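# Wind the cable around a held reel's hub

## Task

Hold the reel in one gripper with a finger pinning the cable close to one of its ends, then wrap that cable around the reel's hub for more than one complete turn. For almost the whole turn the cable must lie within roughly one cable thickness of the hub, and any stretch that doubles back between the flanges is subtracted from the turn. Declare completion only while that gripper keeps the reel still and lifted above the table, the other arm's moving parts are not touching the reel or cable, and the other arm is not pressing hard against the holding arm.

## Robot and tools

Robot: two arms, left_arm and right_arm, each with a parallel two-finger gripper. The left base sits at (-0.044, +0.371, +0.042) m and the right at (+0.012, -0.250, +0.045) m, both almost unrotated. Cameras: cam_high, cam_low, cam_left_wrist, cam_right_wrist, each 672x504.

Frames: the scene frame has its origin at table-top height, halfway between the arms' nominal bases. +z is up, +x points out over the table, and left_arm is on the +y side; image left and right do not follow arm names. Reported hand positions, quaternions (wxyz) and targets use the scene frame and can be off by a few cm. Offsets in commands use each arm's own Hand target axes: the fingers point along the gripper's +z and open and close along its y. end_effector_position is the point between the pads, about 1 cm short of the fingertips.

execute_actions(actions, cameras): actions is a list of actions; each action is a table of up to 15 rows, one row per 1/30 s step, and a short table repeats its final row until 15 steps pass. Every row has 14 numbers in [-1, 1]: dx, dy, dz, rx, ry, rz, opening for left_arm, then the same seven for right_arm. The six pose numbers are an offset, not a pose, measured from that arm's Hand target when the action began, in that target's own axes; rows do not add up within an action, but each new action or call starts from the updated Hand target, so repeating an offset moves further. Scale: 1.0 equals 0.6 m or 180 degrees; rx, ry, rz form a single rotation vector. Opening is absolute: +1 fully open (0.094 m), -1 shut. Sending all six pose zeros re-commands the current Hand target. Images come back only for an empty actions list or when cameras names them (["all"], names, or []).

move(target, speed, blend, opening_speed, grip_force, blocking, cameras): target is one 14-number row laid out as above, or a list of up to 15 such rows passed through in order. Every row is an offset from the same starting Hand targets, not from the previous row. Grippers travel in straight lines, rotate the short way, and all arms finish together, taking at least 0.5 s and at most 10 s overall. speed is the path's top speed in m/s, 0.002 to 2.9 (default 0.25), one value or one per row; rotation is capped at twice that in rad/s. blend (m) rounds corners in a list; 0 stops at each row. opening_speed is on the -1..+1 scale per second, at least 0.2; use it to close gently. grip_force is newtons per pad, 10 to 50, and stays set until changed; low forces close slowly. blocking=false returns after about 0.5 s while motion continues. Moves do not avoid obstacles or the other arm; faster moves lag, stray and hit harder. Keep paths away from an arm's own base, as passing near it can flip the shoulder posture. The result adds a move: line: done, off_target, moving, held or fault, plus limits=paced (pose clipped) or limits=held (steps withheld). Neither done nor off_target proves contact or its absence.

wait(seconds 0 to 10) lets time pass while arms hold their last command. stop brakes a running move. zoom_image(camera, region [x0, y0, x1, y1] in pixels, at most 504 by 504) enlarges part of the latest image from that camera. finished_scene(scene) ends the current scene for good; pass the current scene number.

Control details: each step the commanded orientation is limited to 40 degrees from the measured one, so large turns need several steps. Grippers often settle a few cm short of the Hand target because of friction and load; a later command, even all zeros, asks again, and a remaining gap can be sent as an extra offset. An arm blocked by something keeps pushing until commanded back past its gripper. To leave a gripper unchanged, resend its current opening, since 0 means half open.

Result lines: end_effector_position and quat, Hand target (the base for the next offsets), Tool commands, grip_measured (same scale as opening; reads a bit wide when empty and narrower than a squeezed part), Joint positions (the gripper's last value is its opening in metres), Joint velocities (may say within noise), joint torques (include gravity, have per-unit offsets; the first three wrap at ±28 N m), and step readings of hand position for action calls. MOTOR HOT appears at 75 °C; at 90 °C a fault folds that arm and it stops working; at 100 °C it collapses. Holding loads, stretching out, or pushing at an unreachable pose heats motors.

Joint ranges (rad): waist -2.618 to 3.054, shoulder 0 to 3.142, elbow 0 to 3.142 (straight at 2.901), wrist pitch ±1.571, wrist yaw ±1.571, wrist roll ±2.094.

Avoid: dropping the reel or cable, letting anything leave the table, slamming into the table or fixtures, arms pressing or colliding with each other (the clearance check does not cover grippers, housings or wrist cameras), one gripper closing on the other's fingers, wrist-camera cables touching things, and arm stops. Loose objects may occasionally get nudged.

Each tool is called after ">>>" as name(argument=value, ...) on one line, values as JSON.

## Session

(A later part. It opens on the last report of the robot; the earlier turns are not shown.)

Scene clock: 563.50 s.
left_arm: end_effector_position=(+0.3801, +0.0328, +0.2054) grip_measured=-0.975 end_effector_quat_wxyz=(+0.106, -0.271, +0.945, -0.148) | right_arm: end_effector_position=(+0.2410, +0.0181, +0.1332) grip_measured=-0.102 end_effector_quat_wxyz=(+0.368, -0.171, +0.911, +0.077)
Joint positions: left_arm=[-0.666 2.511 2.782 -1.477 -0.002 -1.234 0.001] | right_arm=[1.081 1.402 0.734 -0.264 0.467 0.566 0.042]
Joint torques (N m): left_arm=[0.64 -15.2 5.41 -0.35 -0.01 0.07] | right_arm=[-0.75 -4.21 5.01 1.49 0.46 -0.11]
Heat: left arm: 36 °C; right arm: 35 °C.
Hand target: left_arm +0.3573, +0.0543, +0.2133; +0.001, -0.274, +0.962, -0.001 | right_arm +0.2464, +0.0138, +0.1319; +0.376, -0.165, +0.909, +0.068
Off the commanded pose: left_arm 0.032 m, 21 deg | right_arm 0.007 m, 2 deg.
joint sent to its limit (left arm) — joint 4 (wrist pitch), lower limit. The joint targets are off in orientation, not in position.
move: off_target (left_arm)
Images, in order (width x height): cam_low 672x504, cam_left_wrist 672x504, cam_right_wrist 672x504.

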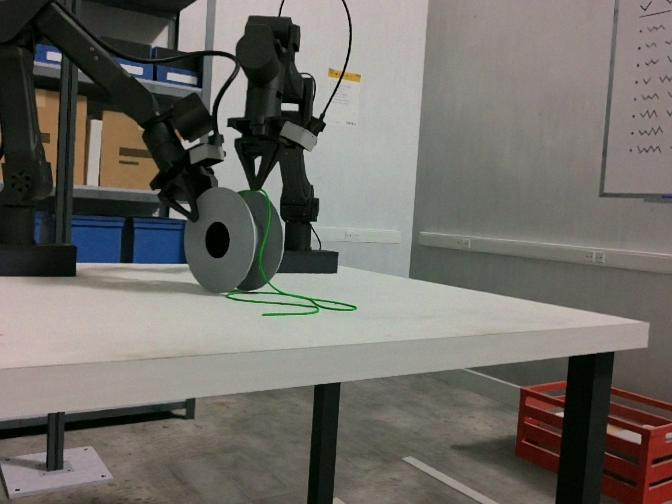

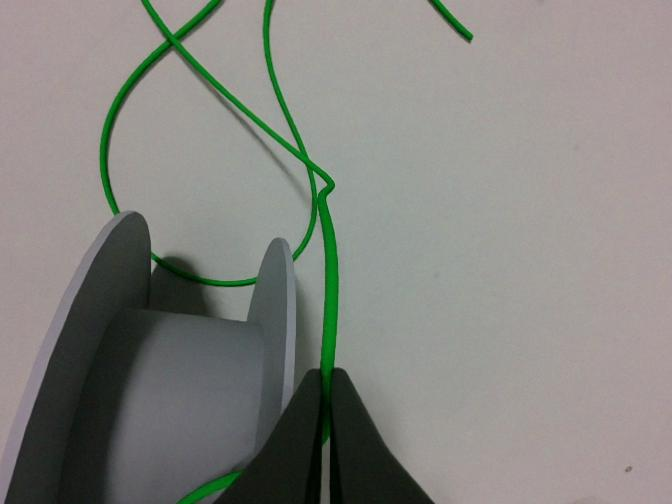

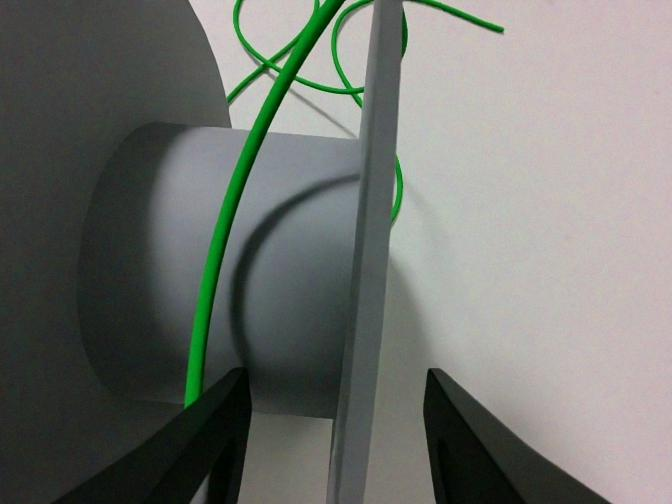

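>>> move(target=[[-0.065,-0.013,0,0,0,0,-1,0,0,0,0,0,0,-0.1],[-0.065,-0.013,0,0,0,-0.08,-1,0,0,0,0,0,0,-0.1]], speed=0.1, cameras=["cam_right_wrist","cam_left_wrist","cam_low"])

Scene clock: 573.10 s.
left_arm: end_effector_position=(+0.4049, +0.0574, +0.2207) grip_measured=-0.975 end_effector_quat_wxyz=(+0.109, -0.378, +0.903, -0.175) | right_arm: end_effector_position=(+0.2410, +0.0181, +0.1332) grip_measured=-0.102 end_effector_quat_wxyz=(+0.368, -0.171, +0.911, +0.077)
Joint positions: left_arm=[-0.601 2.511 2.831 -1.476 0.003 -1.404 0.001] | right_arm=[1.081 1.402 0.734 -0.264 0.467 0.566 0.042]
Joint torques (N m): left_arm=[0.34 -10.52 10.04 -0.04 -0.1 -0.07] | right_arm=[-0.8 -4.11 4.96 1.53 0.5 -0.08]
Heat: left arm: 36 °C; right arm: 35 °C.
Hand target: left_arm +0.3944, +0.0682, +0.2132; +0.000, -0.392, +0.920, +0.000 | right_arm +0.2464, +0.0138, +0.1319; +0.376, -0.165, +0.909, +0.068
Off the commanded pose: left_arm 0.017 m, 24 deg | right_arm 0.007 m, 2 deg.
move: off_target (left_arm)
Images, in order (width x height): cam_low 672x504, cam_left_wrist 672x504, cam_right_wrist 672x504.

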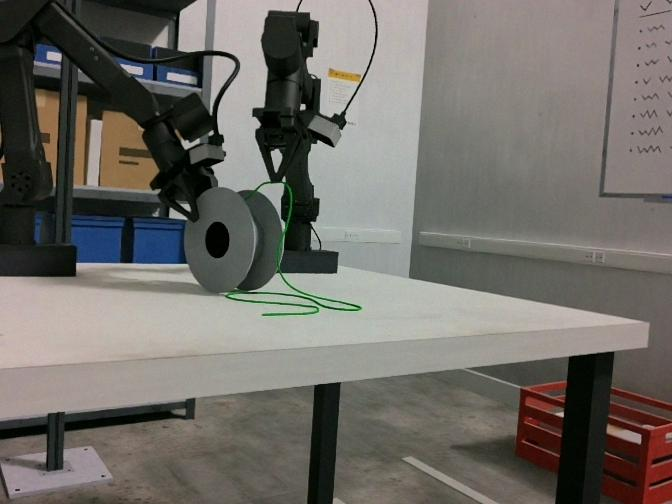

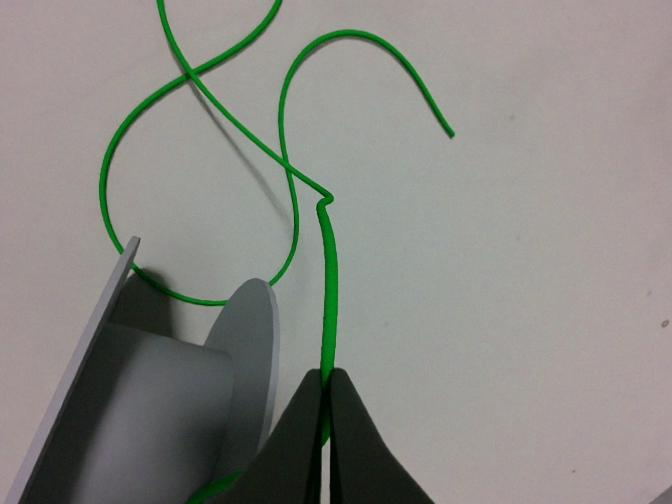

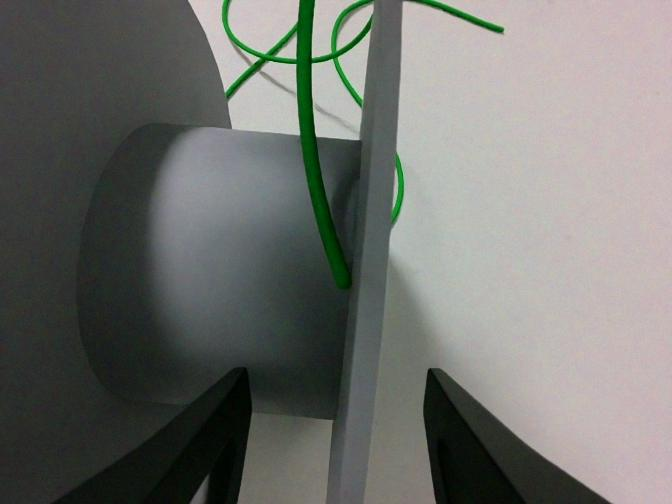

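>>> move(target=[0.072,0.042,0.02,0,0,0,-1,0,0,0,0,0,0,-0.1], speed=0.08, cameras=["cam_right_wrist","cam_left_wrist","cam_low"])

>>> zoom_image(camera="cam_low", region=[150, 100, 350, 300])

Scene clock: 580.73 s.
left_arm: end_effector_position=(+0.3715, +0.0370, +0.1922) grip_measured=-0.975 end_effector_quat_wxyz=(+0.072, -0.386, +0.910, -0.137) | right_arm: end_effector_position=(+0.2411, +0.0181, +0.1333) grip_measured=-0.102 end_effector_quat_wxyz=(+0.368, -0.170, +0.911, +0.077)
Joint positions: left_arm=[-0.668 2.496 2.715 -1.48 0.003 -1.479 0.001] | right_arm=[1.081 1.402 0.734 -0.264 0.468 0.566 0.042]
Joint torques (N m): left_arm=[-0.5 -15.05 5.49 -0.4 -0.11 -0.07] | right_arm=[-0.7 -4.18 4.93 1.47 0.45 -0.07]
Heat: left arm: 36 °C; right arm: 35 °C.
Hand target: left_arm +0.3463, +0.0544, +0.2012; +0.001, -0.392, +0.920, +0.000 | right_arm +0.2464, +0.0138, +0.1319; +0.376, -0.165, +0.909, +0.068
Off the commanded pose: left_arm 0.032 m, 18 deg | right_arm 0.007 m, 2 deg.
joint sent to its limit (left arm) — joint 4 (wrist pitch), lower limit. The joint targets are off in orientation, not in position.
move: off_target (left_arm)
Images, in order (width x height): cam_low 672x504, cam_left_wrist 672x504, cam_right_wrist 672x504.

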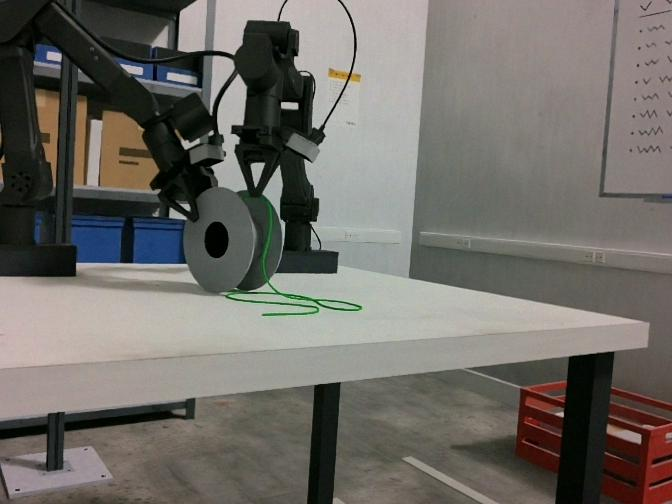

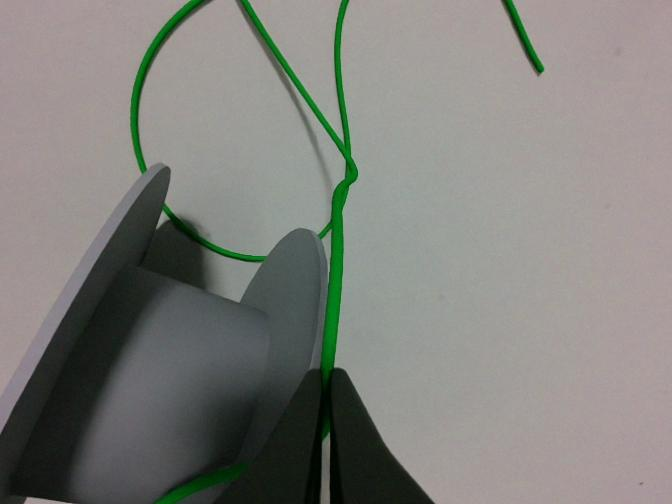

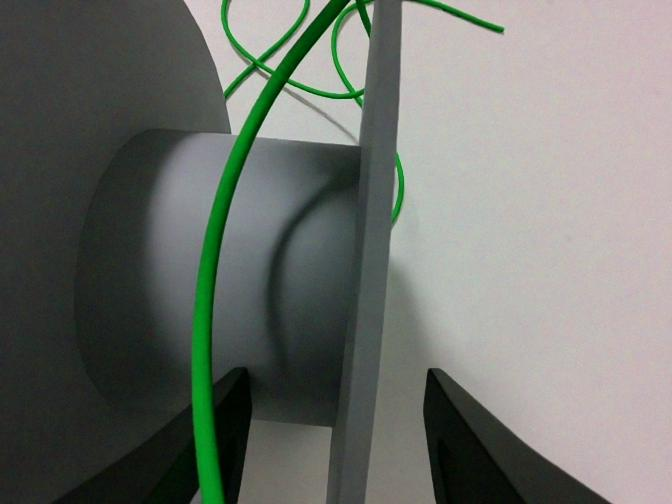

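Scaled by 2.520 from the camera's 672x504 image, which has a finer 960x720 frame.

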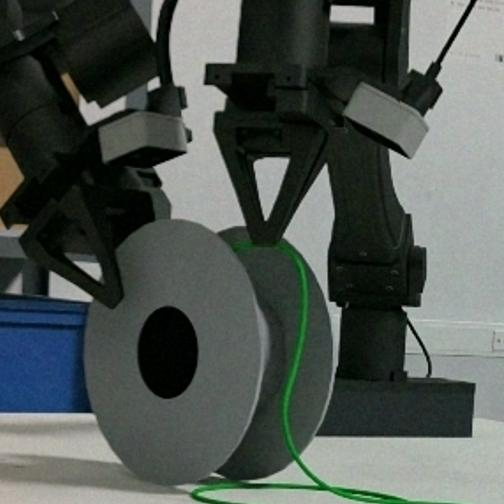

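>>> move(target=[-0.007,-0.041,0,0,0,-0.03,-1,0,0,0,0,0,0,-0.1], speed=0.08, cameras=["cam_right_wrist","cam_left_wrist"])

Scene clock: 586.67 s.
left_arm: end_effector_position=(+0.3818, +0.0288, +0.2094) grip_measured=-0.975 end_effector_quat_wxyz=(+0.082, -0.424, +0.885, -0.173) | right_arm: end_effector_position=(+0.2411, +0.0181, +0.1333) grip_measured=-0.102 end_effector_quat_wxyz=(+0.368, -0.170, +0.911, +0.077)
Joint positions: left_arm=[-0.668 2.525 2.82 -1.481 0.003 -1.57 0.001] | right_arm=[1.081 1.402 0.734 -0.264 0.468 0.566 0.042]
Joint torques (N m): left_arm=[-0.14 -10.61 10.03 -0.21 -0.1 -0.06] | right_arm=[-0.81 -4.15 5.01 1.52 0.42 -0.05]
Heat: left arm: 39 °C; right arm: 35 °C.
Hand target: left_arm +0.3669, +0.0404, +0.2012; +0.000, -0.435, +0.900, +0.000 | right_arm +0.2464, +0.0138, +0.1319; +0.376, -0.165, +0.909, +0.068
Off the commanded pose: left_arm 0.020 m, 22 deg | right_arm 0.007 m, 2 deg.
move: off_target (left_arm)
Images, in order (width x height): cam_left_wrist 672x504, cam_right_wrist 672x504.

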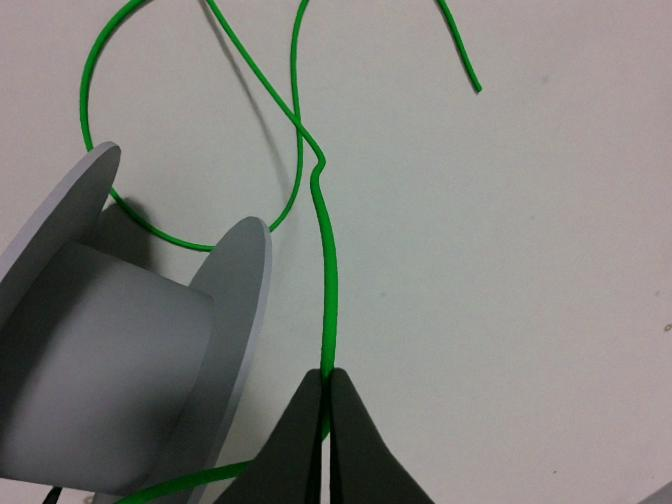

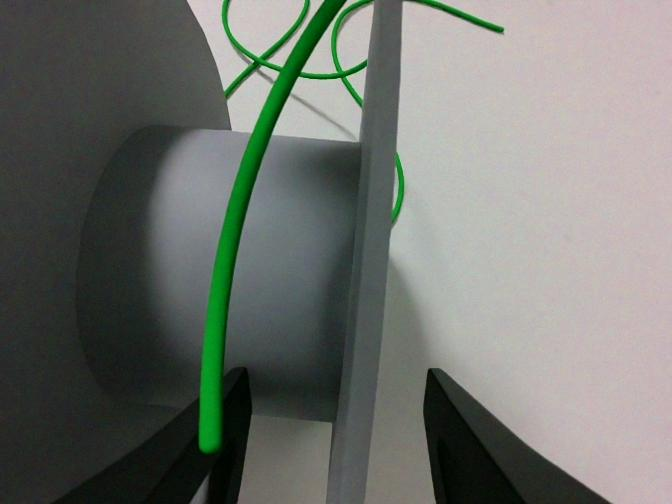

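>>> move(target=[[0.02,0.045,-0.03,0,0,0,-1,0,0,0,0,0,0,-0.1],[-0.021,0.045,-0.01,0,0,0,-1,0,0,0,0,0,0,-0.1]], speed=0.08, cameras=["cam_right_wrist","cam_left_wrist"])

Scene clock: 597.07 s.
left_arm: end_effector_position=(+0.3753, +0.0465, +0.2082) grip_measured=-0.975 end_effector_quat_wxyz=(+0.073, -0.431, +0.887, -0.151) | right_arm: end_effector_position=(+0.2411, +0.0181, +0.1333) grip_measured=-0.102 end_effector_quat_wxyz=(+0.368, -0.170, +0.911, +0.077)
Joint positions: left_arm=[-0.65 2.458 2.704 -1.48 0.003 -1.564 0.001] | right_arm=[1.081 1.402 0.734 -0.264 0.468 0.566 0.042]
Joint torques (N m): left_arm=[0.55 -13.49 5.42 -0.37 -0.08 0.06] | right_arm=[-0.8 -4.15 5.08 1.52 0.48 -0.07]
Heat: left arm: 40 °C; right arm: 35 °C.
Hand target: left_arm +0.3537, +0.0671, +0.2071; +0.000, -0.435, +0.900, +0.000 | right_arm +0.2464, +0.0138, +0.1319; +0.376, -0.165, +0.909, +0.068
Off the commanded pose: left_arm 0.030 m, 19 deg | right_arm 0.007 m, 2 deg.
joint sent to its limit (left arm) — joint 4 (wrist pitch), lower limit. The joint targets are off in orientation, not in position.
move: off_target (left_arm)
Images, in order (width x height): cam_left_wrist 672x504, cam_right_wrist 672x504.

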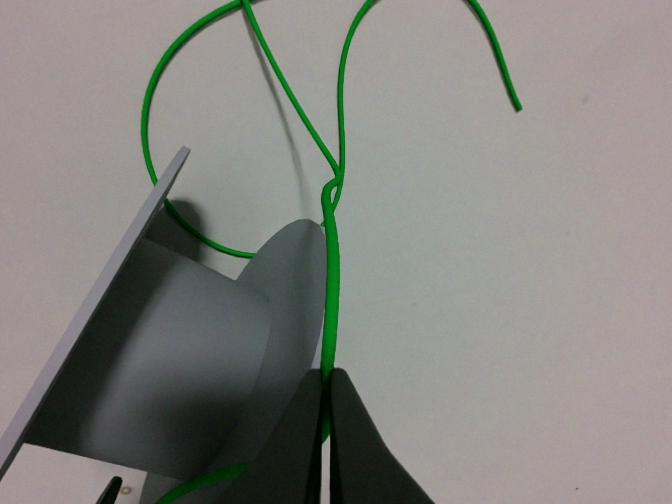

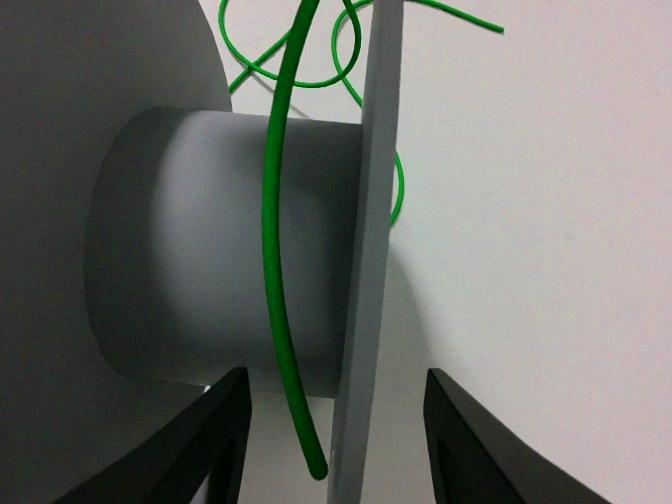

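>>> move(target=[0,0,0.045,0,0,0,-1,0,0,0,0,0,0,-0.1], speed=0.06, cameras=["all"])

>>> zoom_image(camera="cam_low", region=[150, 100, 350, 300])

>>> zoom_image(camera="cam_high", region=[240, 110, 410, 280])

Scene clock: 602.03 s.
left_arm: end_effector_position=(+0.3740, +0.0475, +0.2040) grip_measured=-0.975 end_effector_quat_wxyz=(+0.070, -0.431, +0.888, -0.145) | right_arm: end_effector_position=(+0.2411, +0.0181, +0.1333) grip_measured=-0.102 end_effector_quat_wxyz=(+0.368, -0.170, +0.911, +0.077)
Joint positions: left_arm=[-0.65 2.458 2.69 -1.48 0.003 -1.563 0.001] | right_arm=[1.081 1.402 0.734 -0.264 0.468 0.566 0.042]
Joint torques (N m): left_arm=[0.62 -10.11 5.5 -0.41 -0.05 0.08] | right_arm=[-0.79 -4.16 4.97 1.51 0.44 -0.1]
Heat: left arm: 41 °C; right arm: 35 °C.
Hand target: left_arm +0.3537, +0.0671, +0.1802; +0.001, -0.435, +0.900, +0.000 | right_arm +0.2464, +0.0138, +0.1319; +0.376, -0.165, +0.909, +0.068
Off the commanded pose: left_arm 0.037 m, 18 deg | right_arm 0.007 m, 2 deg.
joint sent to its limit (left arm) — joint 4 (wrist pitch), lower limit. The joint targets are off in orientation, not in position.
move: off_target (left_arm)

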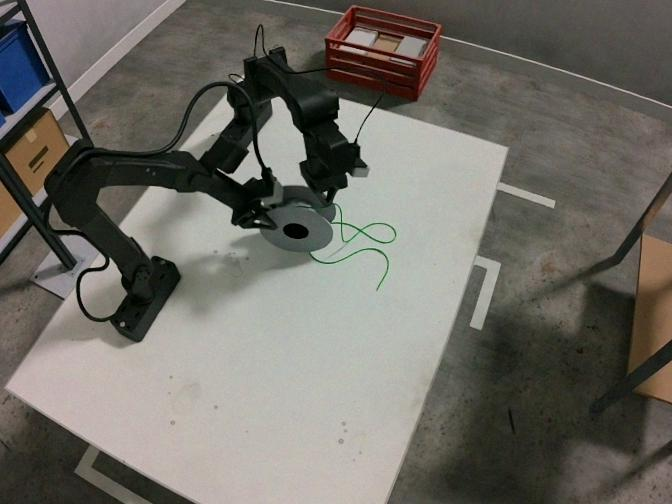

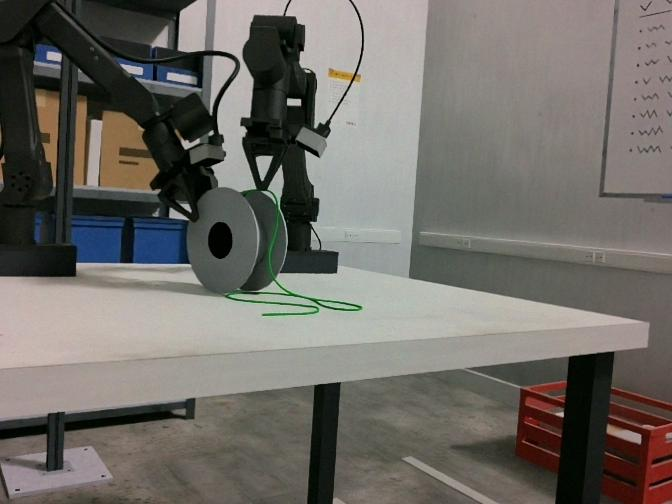

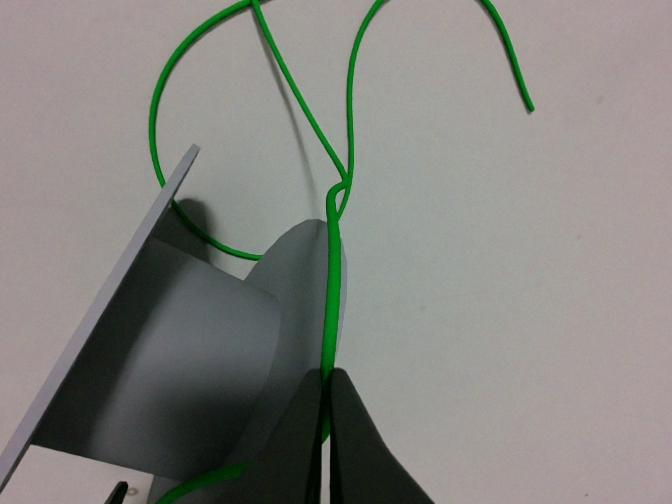

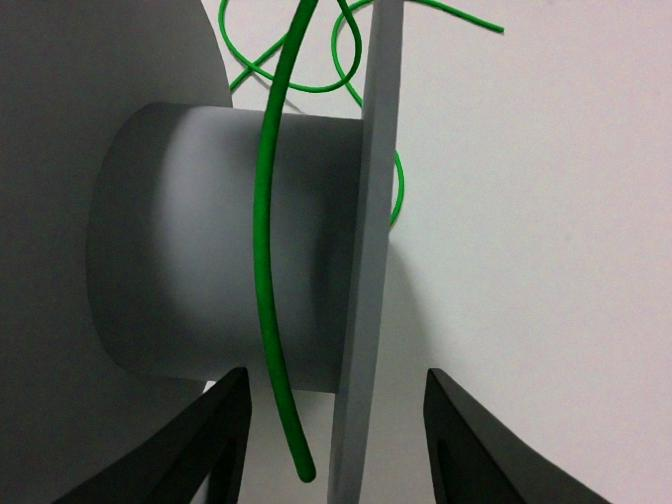

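Scaled by 2.520 from the camera's 672x504 image, which has a finer 960x720 frame.

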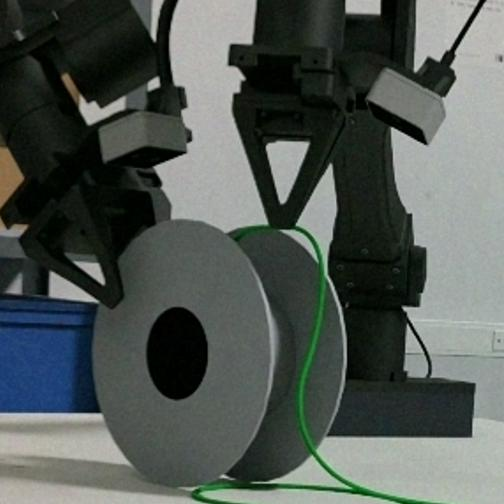

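Scaled by 2.965 from the camera's 672x504 image, which has a finer 960x720 frame.

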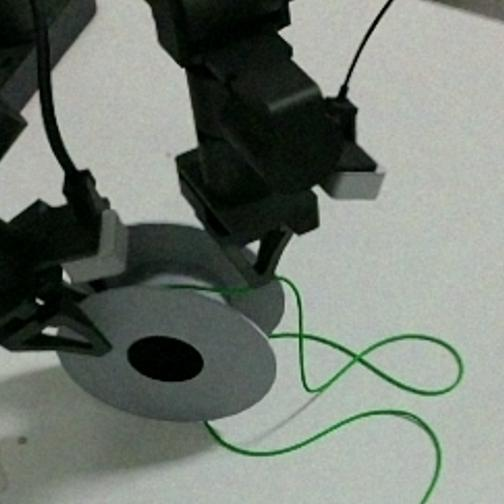

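>>> move(target=[0,0,-0.02,0,0,0,-1,0,0,0,0,0,0,-1], opening_speed=0.4, speed=0.06, cameras=["all"])

>>> zoom_image(camera="cam_right_wrist", region=[200, 250, 450, 500])

Scene clock: 613.10 s.
left_arm: end_effector_position=(+0.3740, +0.0475, +0.2040) grip_measured=-0.975 end_effector_quat_wxyz=(+0.070, -0.431, +0.888, -0.145) | right_arm: end_effector_position=(+0.2429, +0.0162, +0.1337) grip_measured=-0.917 end_effector_quat_wxyz=(+0.371, -0.169, +0.910, +0.073)
Joint positions: left_arm=[-0.65 2.458 2.69 -1.48 0.003 -1.563 0.001] | right_arm=[1.078 1.402 0.734 -0.265 0.477 0.564 0.004]
Joint torques (N m): left_arm=[0.54 -11.58 5.85 -0.41 -0.06 0.06] | right_arm=[-0.49 -4.22 4.92 1.51 0.37 -0.04]
Heat: left arm: 41 °C; right arm: 35 °C.
Hand target: left_arm +0.3537, +0.0671, +0.1922; +0.001, -0.435, +0.900, +0.000 | right_arm +0.2464, +0.0138, +0.1319; +0.376, -0.165, +0.909, +0.068
Off the commanded pose: left_arm 0.031 m, 18 deg | right_arm 0.005 m, 1 deg.
joint sent to its limit (left arm) — joint 4 (wrist pitch), lower limit. The joint targets are off in orientation, not in position.
move: off_target (left_arm)

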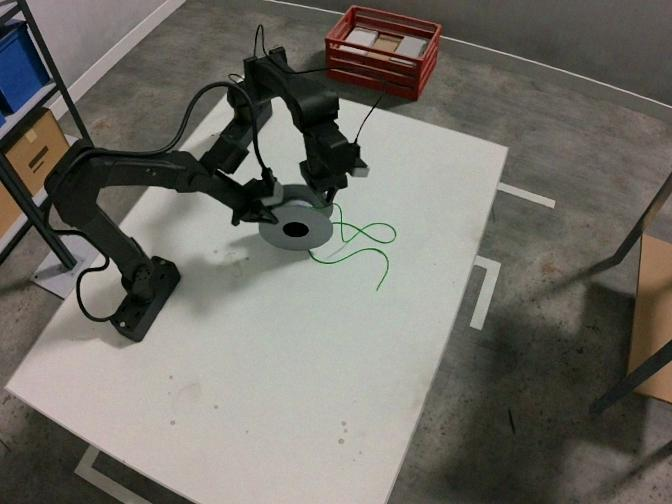

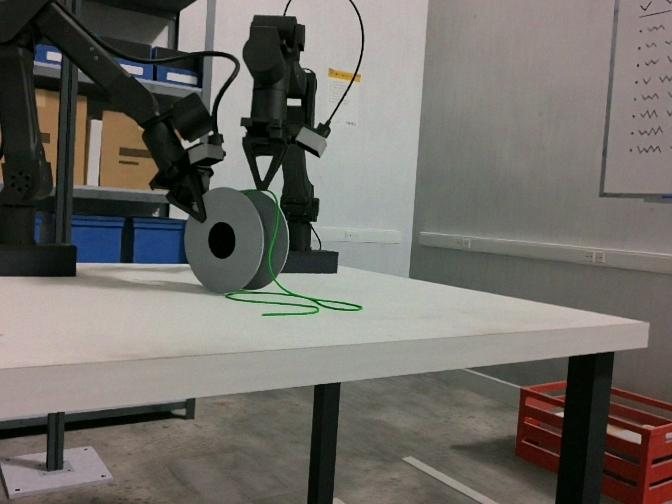

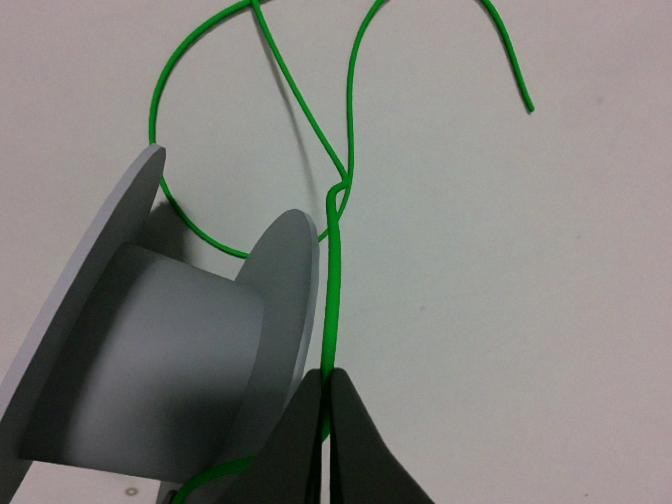

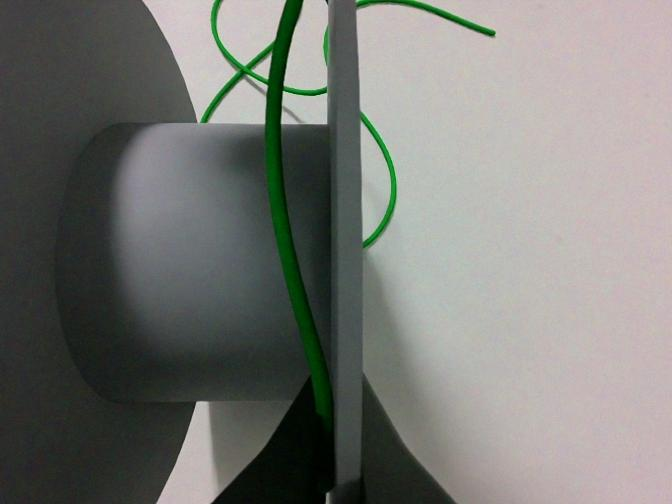

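Scaled by 2.016 from the camera's 672x504 image, which has a finer 960x720 frame.

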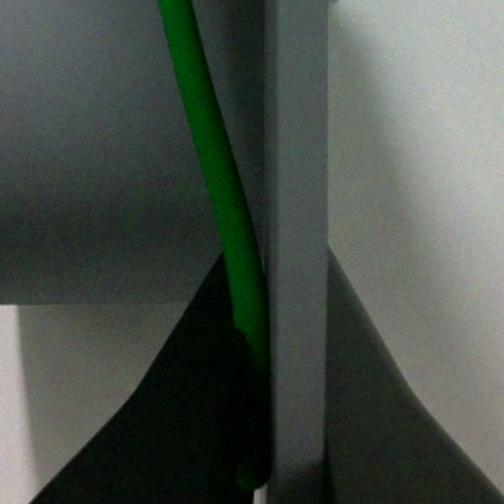

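>>> move(target=[0,0,-0.03,0,0,0,-0.94,0,0,0,0,0,0,-1], speed=0.1)

>>> move(target=[-0.05,0,-0.27,0,0,0,-0.94,-0.21,0,-0.2,0,0,0,-1], speed=0.1, cameras=["all"])

>>> zoom_image(camera="cam_low", region=[150, 50, 400, 300])

Scene clock: 642.67 s.
left_arm: end_effector_position=(+0.3740, +0.0475, +0.2040) grip_measured=-0.938 end_effector_quat_wxyz=(+0.070, -0.431, +0.888, -0.145) | right_arm: end_effector_position=(+0.2429, +0.0162, +0.1337) grip_measured=-0.918 end_effector_quat_wxyz=(+0.371, -0.169, +0.910, +0.073)
Joint positions: left_arm=[-0.65 2.458 2.69 -1.48 0.003 -1.563 0.003] | right_arm=[1.078 1.402 0.734 -0.265 0.477 0.564 0.004]
Joint torques (N m): left_arm=[0.58 -13.87 6.87 -0.4 -0.05 0.06] | right_arm=[-0.61 -4.22 4.94 1.54 0.36 -0.08]
Heat: left arm: 41 °C; right arm: 34 °C.
Hand target: left_arm +0.3537, +0.0671, +0.2102; +0.001, -0.435, +0.900, +0.000 | right_arm +0.2464, +0.0138, +0.1319; +0.376, -0.165, +0.909, +0.068
Off the commanded pose: left_arm 0.029 m, 18 deg | right_arm 0.005 m, 1 deg.
joint sent to its limit (left arm) — joint 4 (wrist pitch), lower limit. The joint targets are off in orientation, not in position.
move: off_target (left_arm)

Scene clock: 645.10 s.
left_arm: end_effector_position=(+0.3775, +0.0734, +0.3545) grip_measured=-0.938 end_effector_quat_wxyz=(+0.144, -0.411, +0.848, -0.301) | right_arm: end_effector_position=(+0.2466, +0.0140, +0.2921) grip_measured=-0.918 end_effector_quat_wxyz=(+0.365, -0.172, +0.913, +0.059)
Joint positions: left_arm=[-0.59 2.255 2.836 -1.472 0.047 -1.519 0.003] | right_arm=[1.065 1.363 1.359 -0.955 0.476 0.553 0.004]
Joint torques (N m): left_arm=[1.29 -12.04 9.32 0.66 -0.33 0.06] | right_arm=[-0.38 -4.62 8.64 1.27 0.27 -0.06]
Heat: left arm: 42 °C; right arm: 35 °C.
Hand target: left_arm +0.3721, +0.0907, +0.3721; +0.000, -0.435, +0.900, +0.000 | right_arm +0.2506, +0.0156, +0.3058; +0.376, -0.165, +0.909, +0.068
Off the commanded pose: left_arm 0.025 m, 39 deg | right_arm 0.014 m, 2 deg.
elbow stopped short (left arm): the move would have taken joint 3 (elbow) straighter than the controller allows.
move: off_target (left_arm, right_arm)

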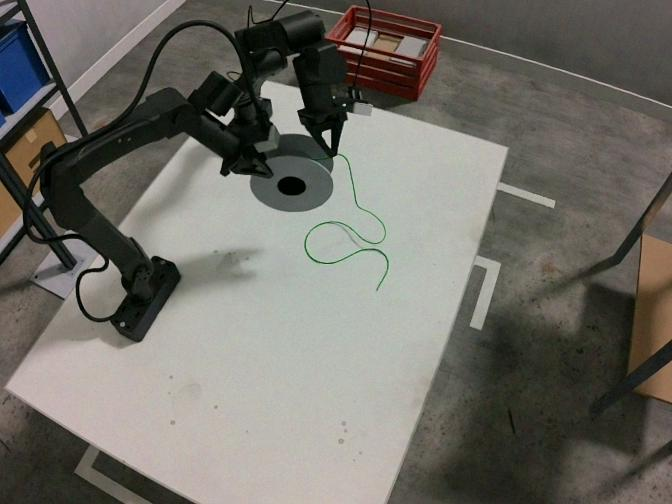

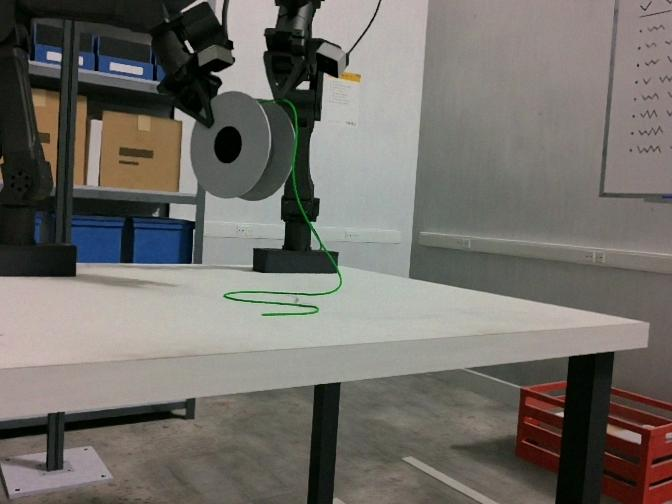

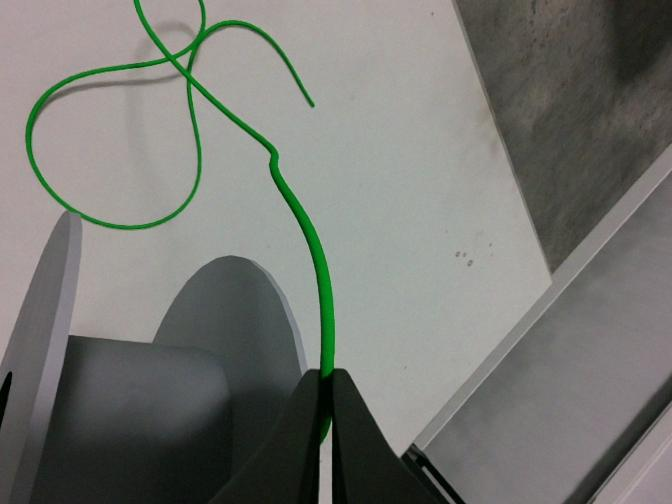

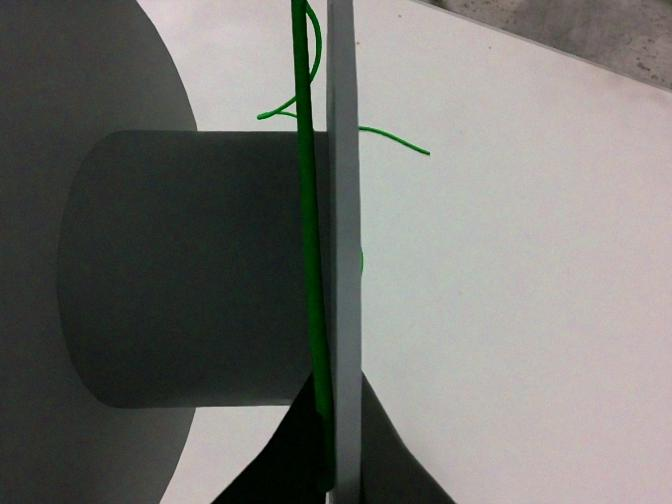

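Scaled by 2.016 from the camera's 672x504 image, which has a finer 960x720 frame.

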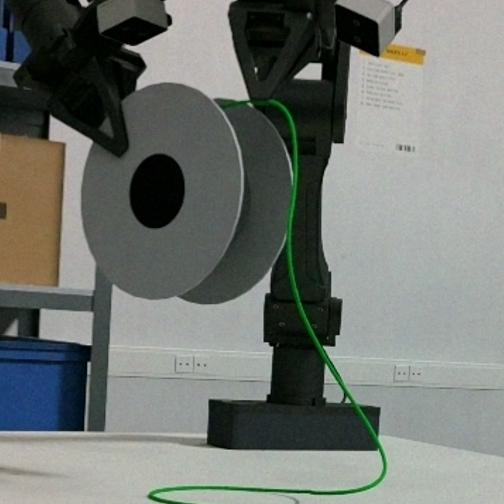

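>>> move(target=[0,0,0.12,0,0,0,-0.93,-0.09,0,-0.09,0,0,0,-1], speed=0.08, cameras=["all"])

>>> zoom_image(camera="cam_low", region=[150, 0, 400, 250])

Scene clock: 671.20 s.
left_arm: end_effector_position=(+0.3713, +0.0621, +0.3490) grip_measured=-0.930 end_effector_quat_wxyz=(+0.113, -0.394, +0.857, -0.311) | right_arm: end_effector_position=(+0.2406, +0.0045, +0.3448) grip_measured=-0.918 end_effector_quat_wxyz=(+0.327, -0.197, +0.924, +0.019)
Joint positions: left_arm=[-0.59 2.267 2.836 -1.474 0.119 -1.503 0.003] | right_arm=[1.061 1.497 1.76 -1.334 0.463 0.534 0.004]
Joint torques (N m): left_arm=[1.68 -6.69 4.1 0.05 -0.97 -0.03] | right_arm=[-0.06 -6.64 10.63 1.78 0.43 0.2]
Heat: left arm: 41 °C; right arm: 36 °C.
Hand target: left_arm +0.3721, +0.0906, +0.3002; +0.000, -0.435, +0.900, +0.000 | right_arm +0.2506, +0.0157, +0.3823; +0.376, -0.165, +0.909, +0.068
Off the commanded pose: left_arm 0.057 m, 39 deg | right_arm 0.040 m, 9 deg.
elbow stopped short (left arm): the move would have taken joint 3 (elbow) straighter than the controller allows.
joint sent to its limit (left arm) — joint 4 (wrist pitch), lower limit. The joint targets are off in position and orientation.
move: off_target (left_arm, right_arm)

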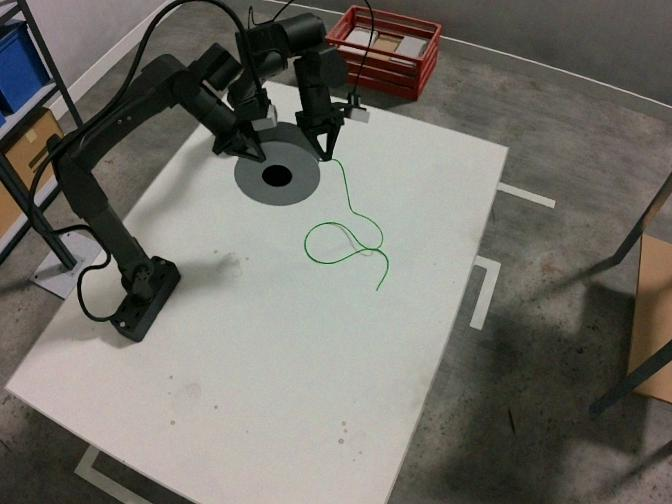

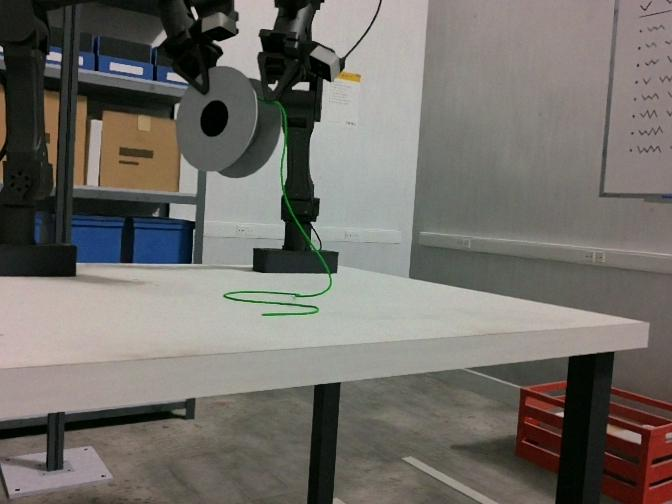

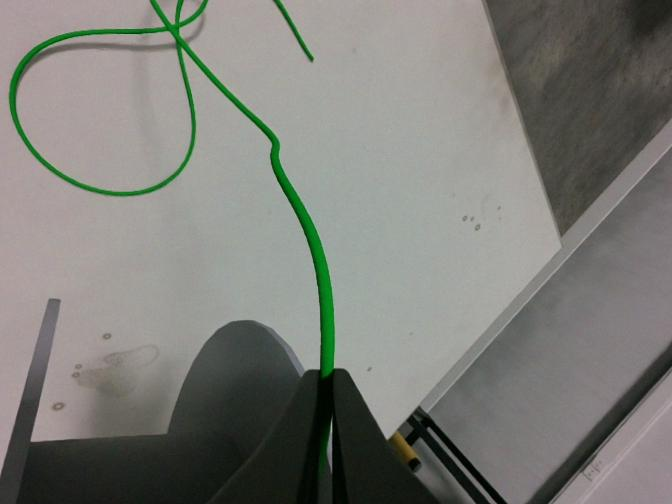

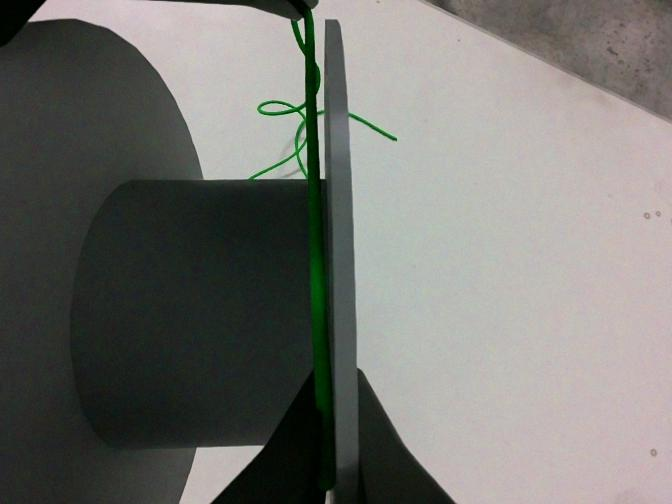

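Scaled by 2.016 from the camera's 672x504 image, which has a finer 960x720 frame.

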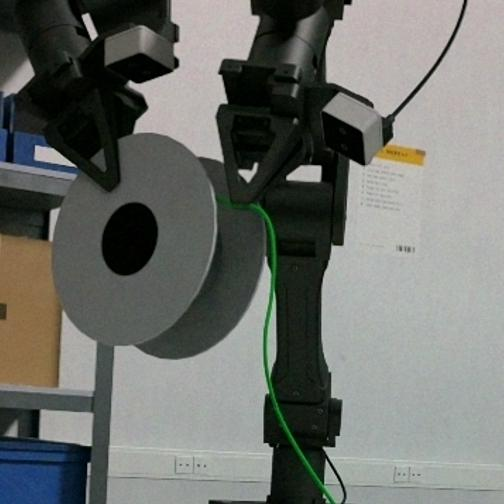

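>>> move(target=[-0.06,-0.05,-0.05,0,0,0,-0.93,0,0,0,0,0,0,-1], speed=0.1, cameras=["all"])

>>> zoom_image(camera="cam_low", region=[150, 0, 400, 250])

Scene clock: 679.10 s.
left_arm: end_effector_position=(+0.3807, +0.0691, +0.3504) grip_measured=-0.930 end_effector_quat_wxyz=(+0.091, -0.395, +0.852, -0.331) | right_arm: end_effector_position=(+0.2476, +0.0136, +0.3498) grip_measured=-0.918 end_effector_quat_wxyz=(+0.341, -0.188, +0.920, +0.035)
Joint positions: left_arm=[-0.54 2.282 2.855 -1.469 0.204 -1.488 0.003] | right_arm=[1.056 1.504 1.764 -1.284 0.463 0.533 0.004]
Joint torques (N m): left_arm=[4.67 -6.82 7.32 1.12 -1.37 0.05] | right_arm=[0.1 -7.02 10.32 1.36 0.45 0.17]
Heat: left arm: 39 °C; right arm: 36 °C.
Hand target: left_arm +0.4180, +0.1003, +0.3303; +0.001, -0.435, +0.900, -0.001 | right_arm +0.2506, +0.0157, +0.3822; +0.376, -0.165, +0.909, +0.067
Off the commanded pose: left_arm 0.053 m, 40 deg; orientation clipped | right_arm 0.033 m, 6 deg.
elbow stopped short (left arm): the move would have taken joint 3 (elbow) straighter than the controller allows.
move: off_target (left_arm, right_arm); limits=paced

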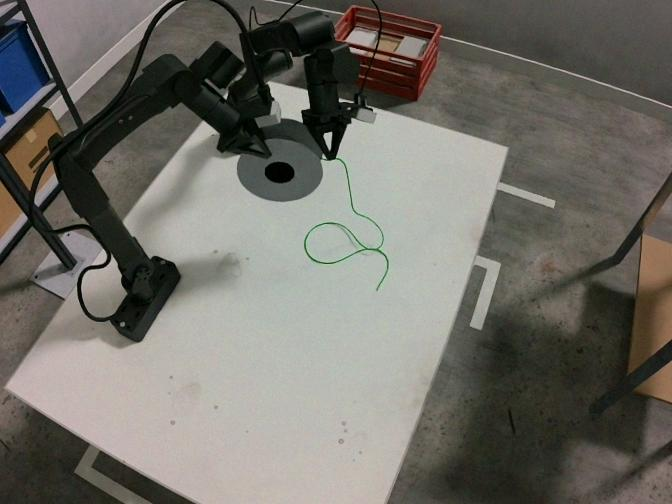

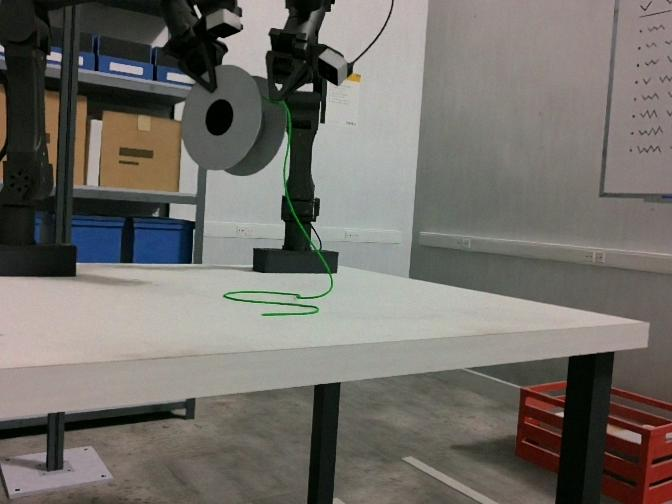

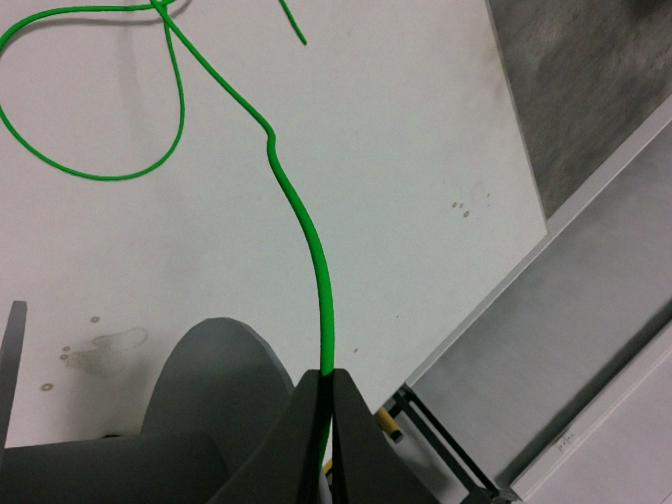

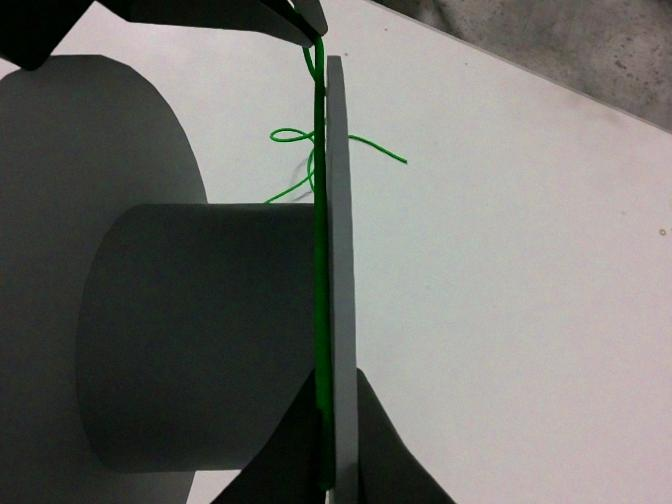

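Scaled by 2.016 from the camera's 672x504 image, which has a finer 960x720 frame.

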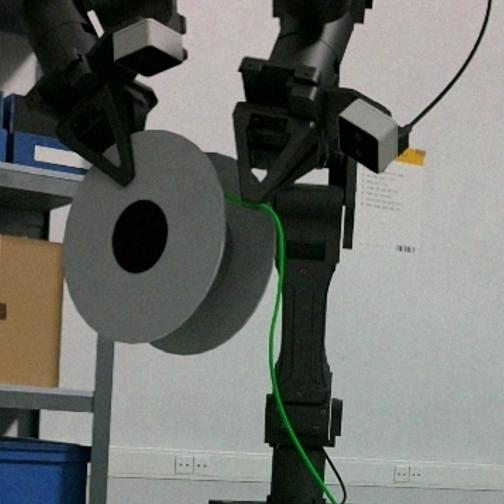

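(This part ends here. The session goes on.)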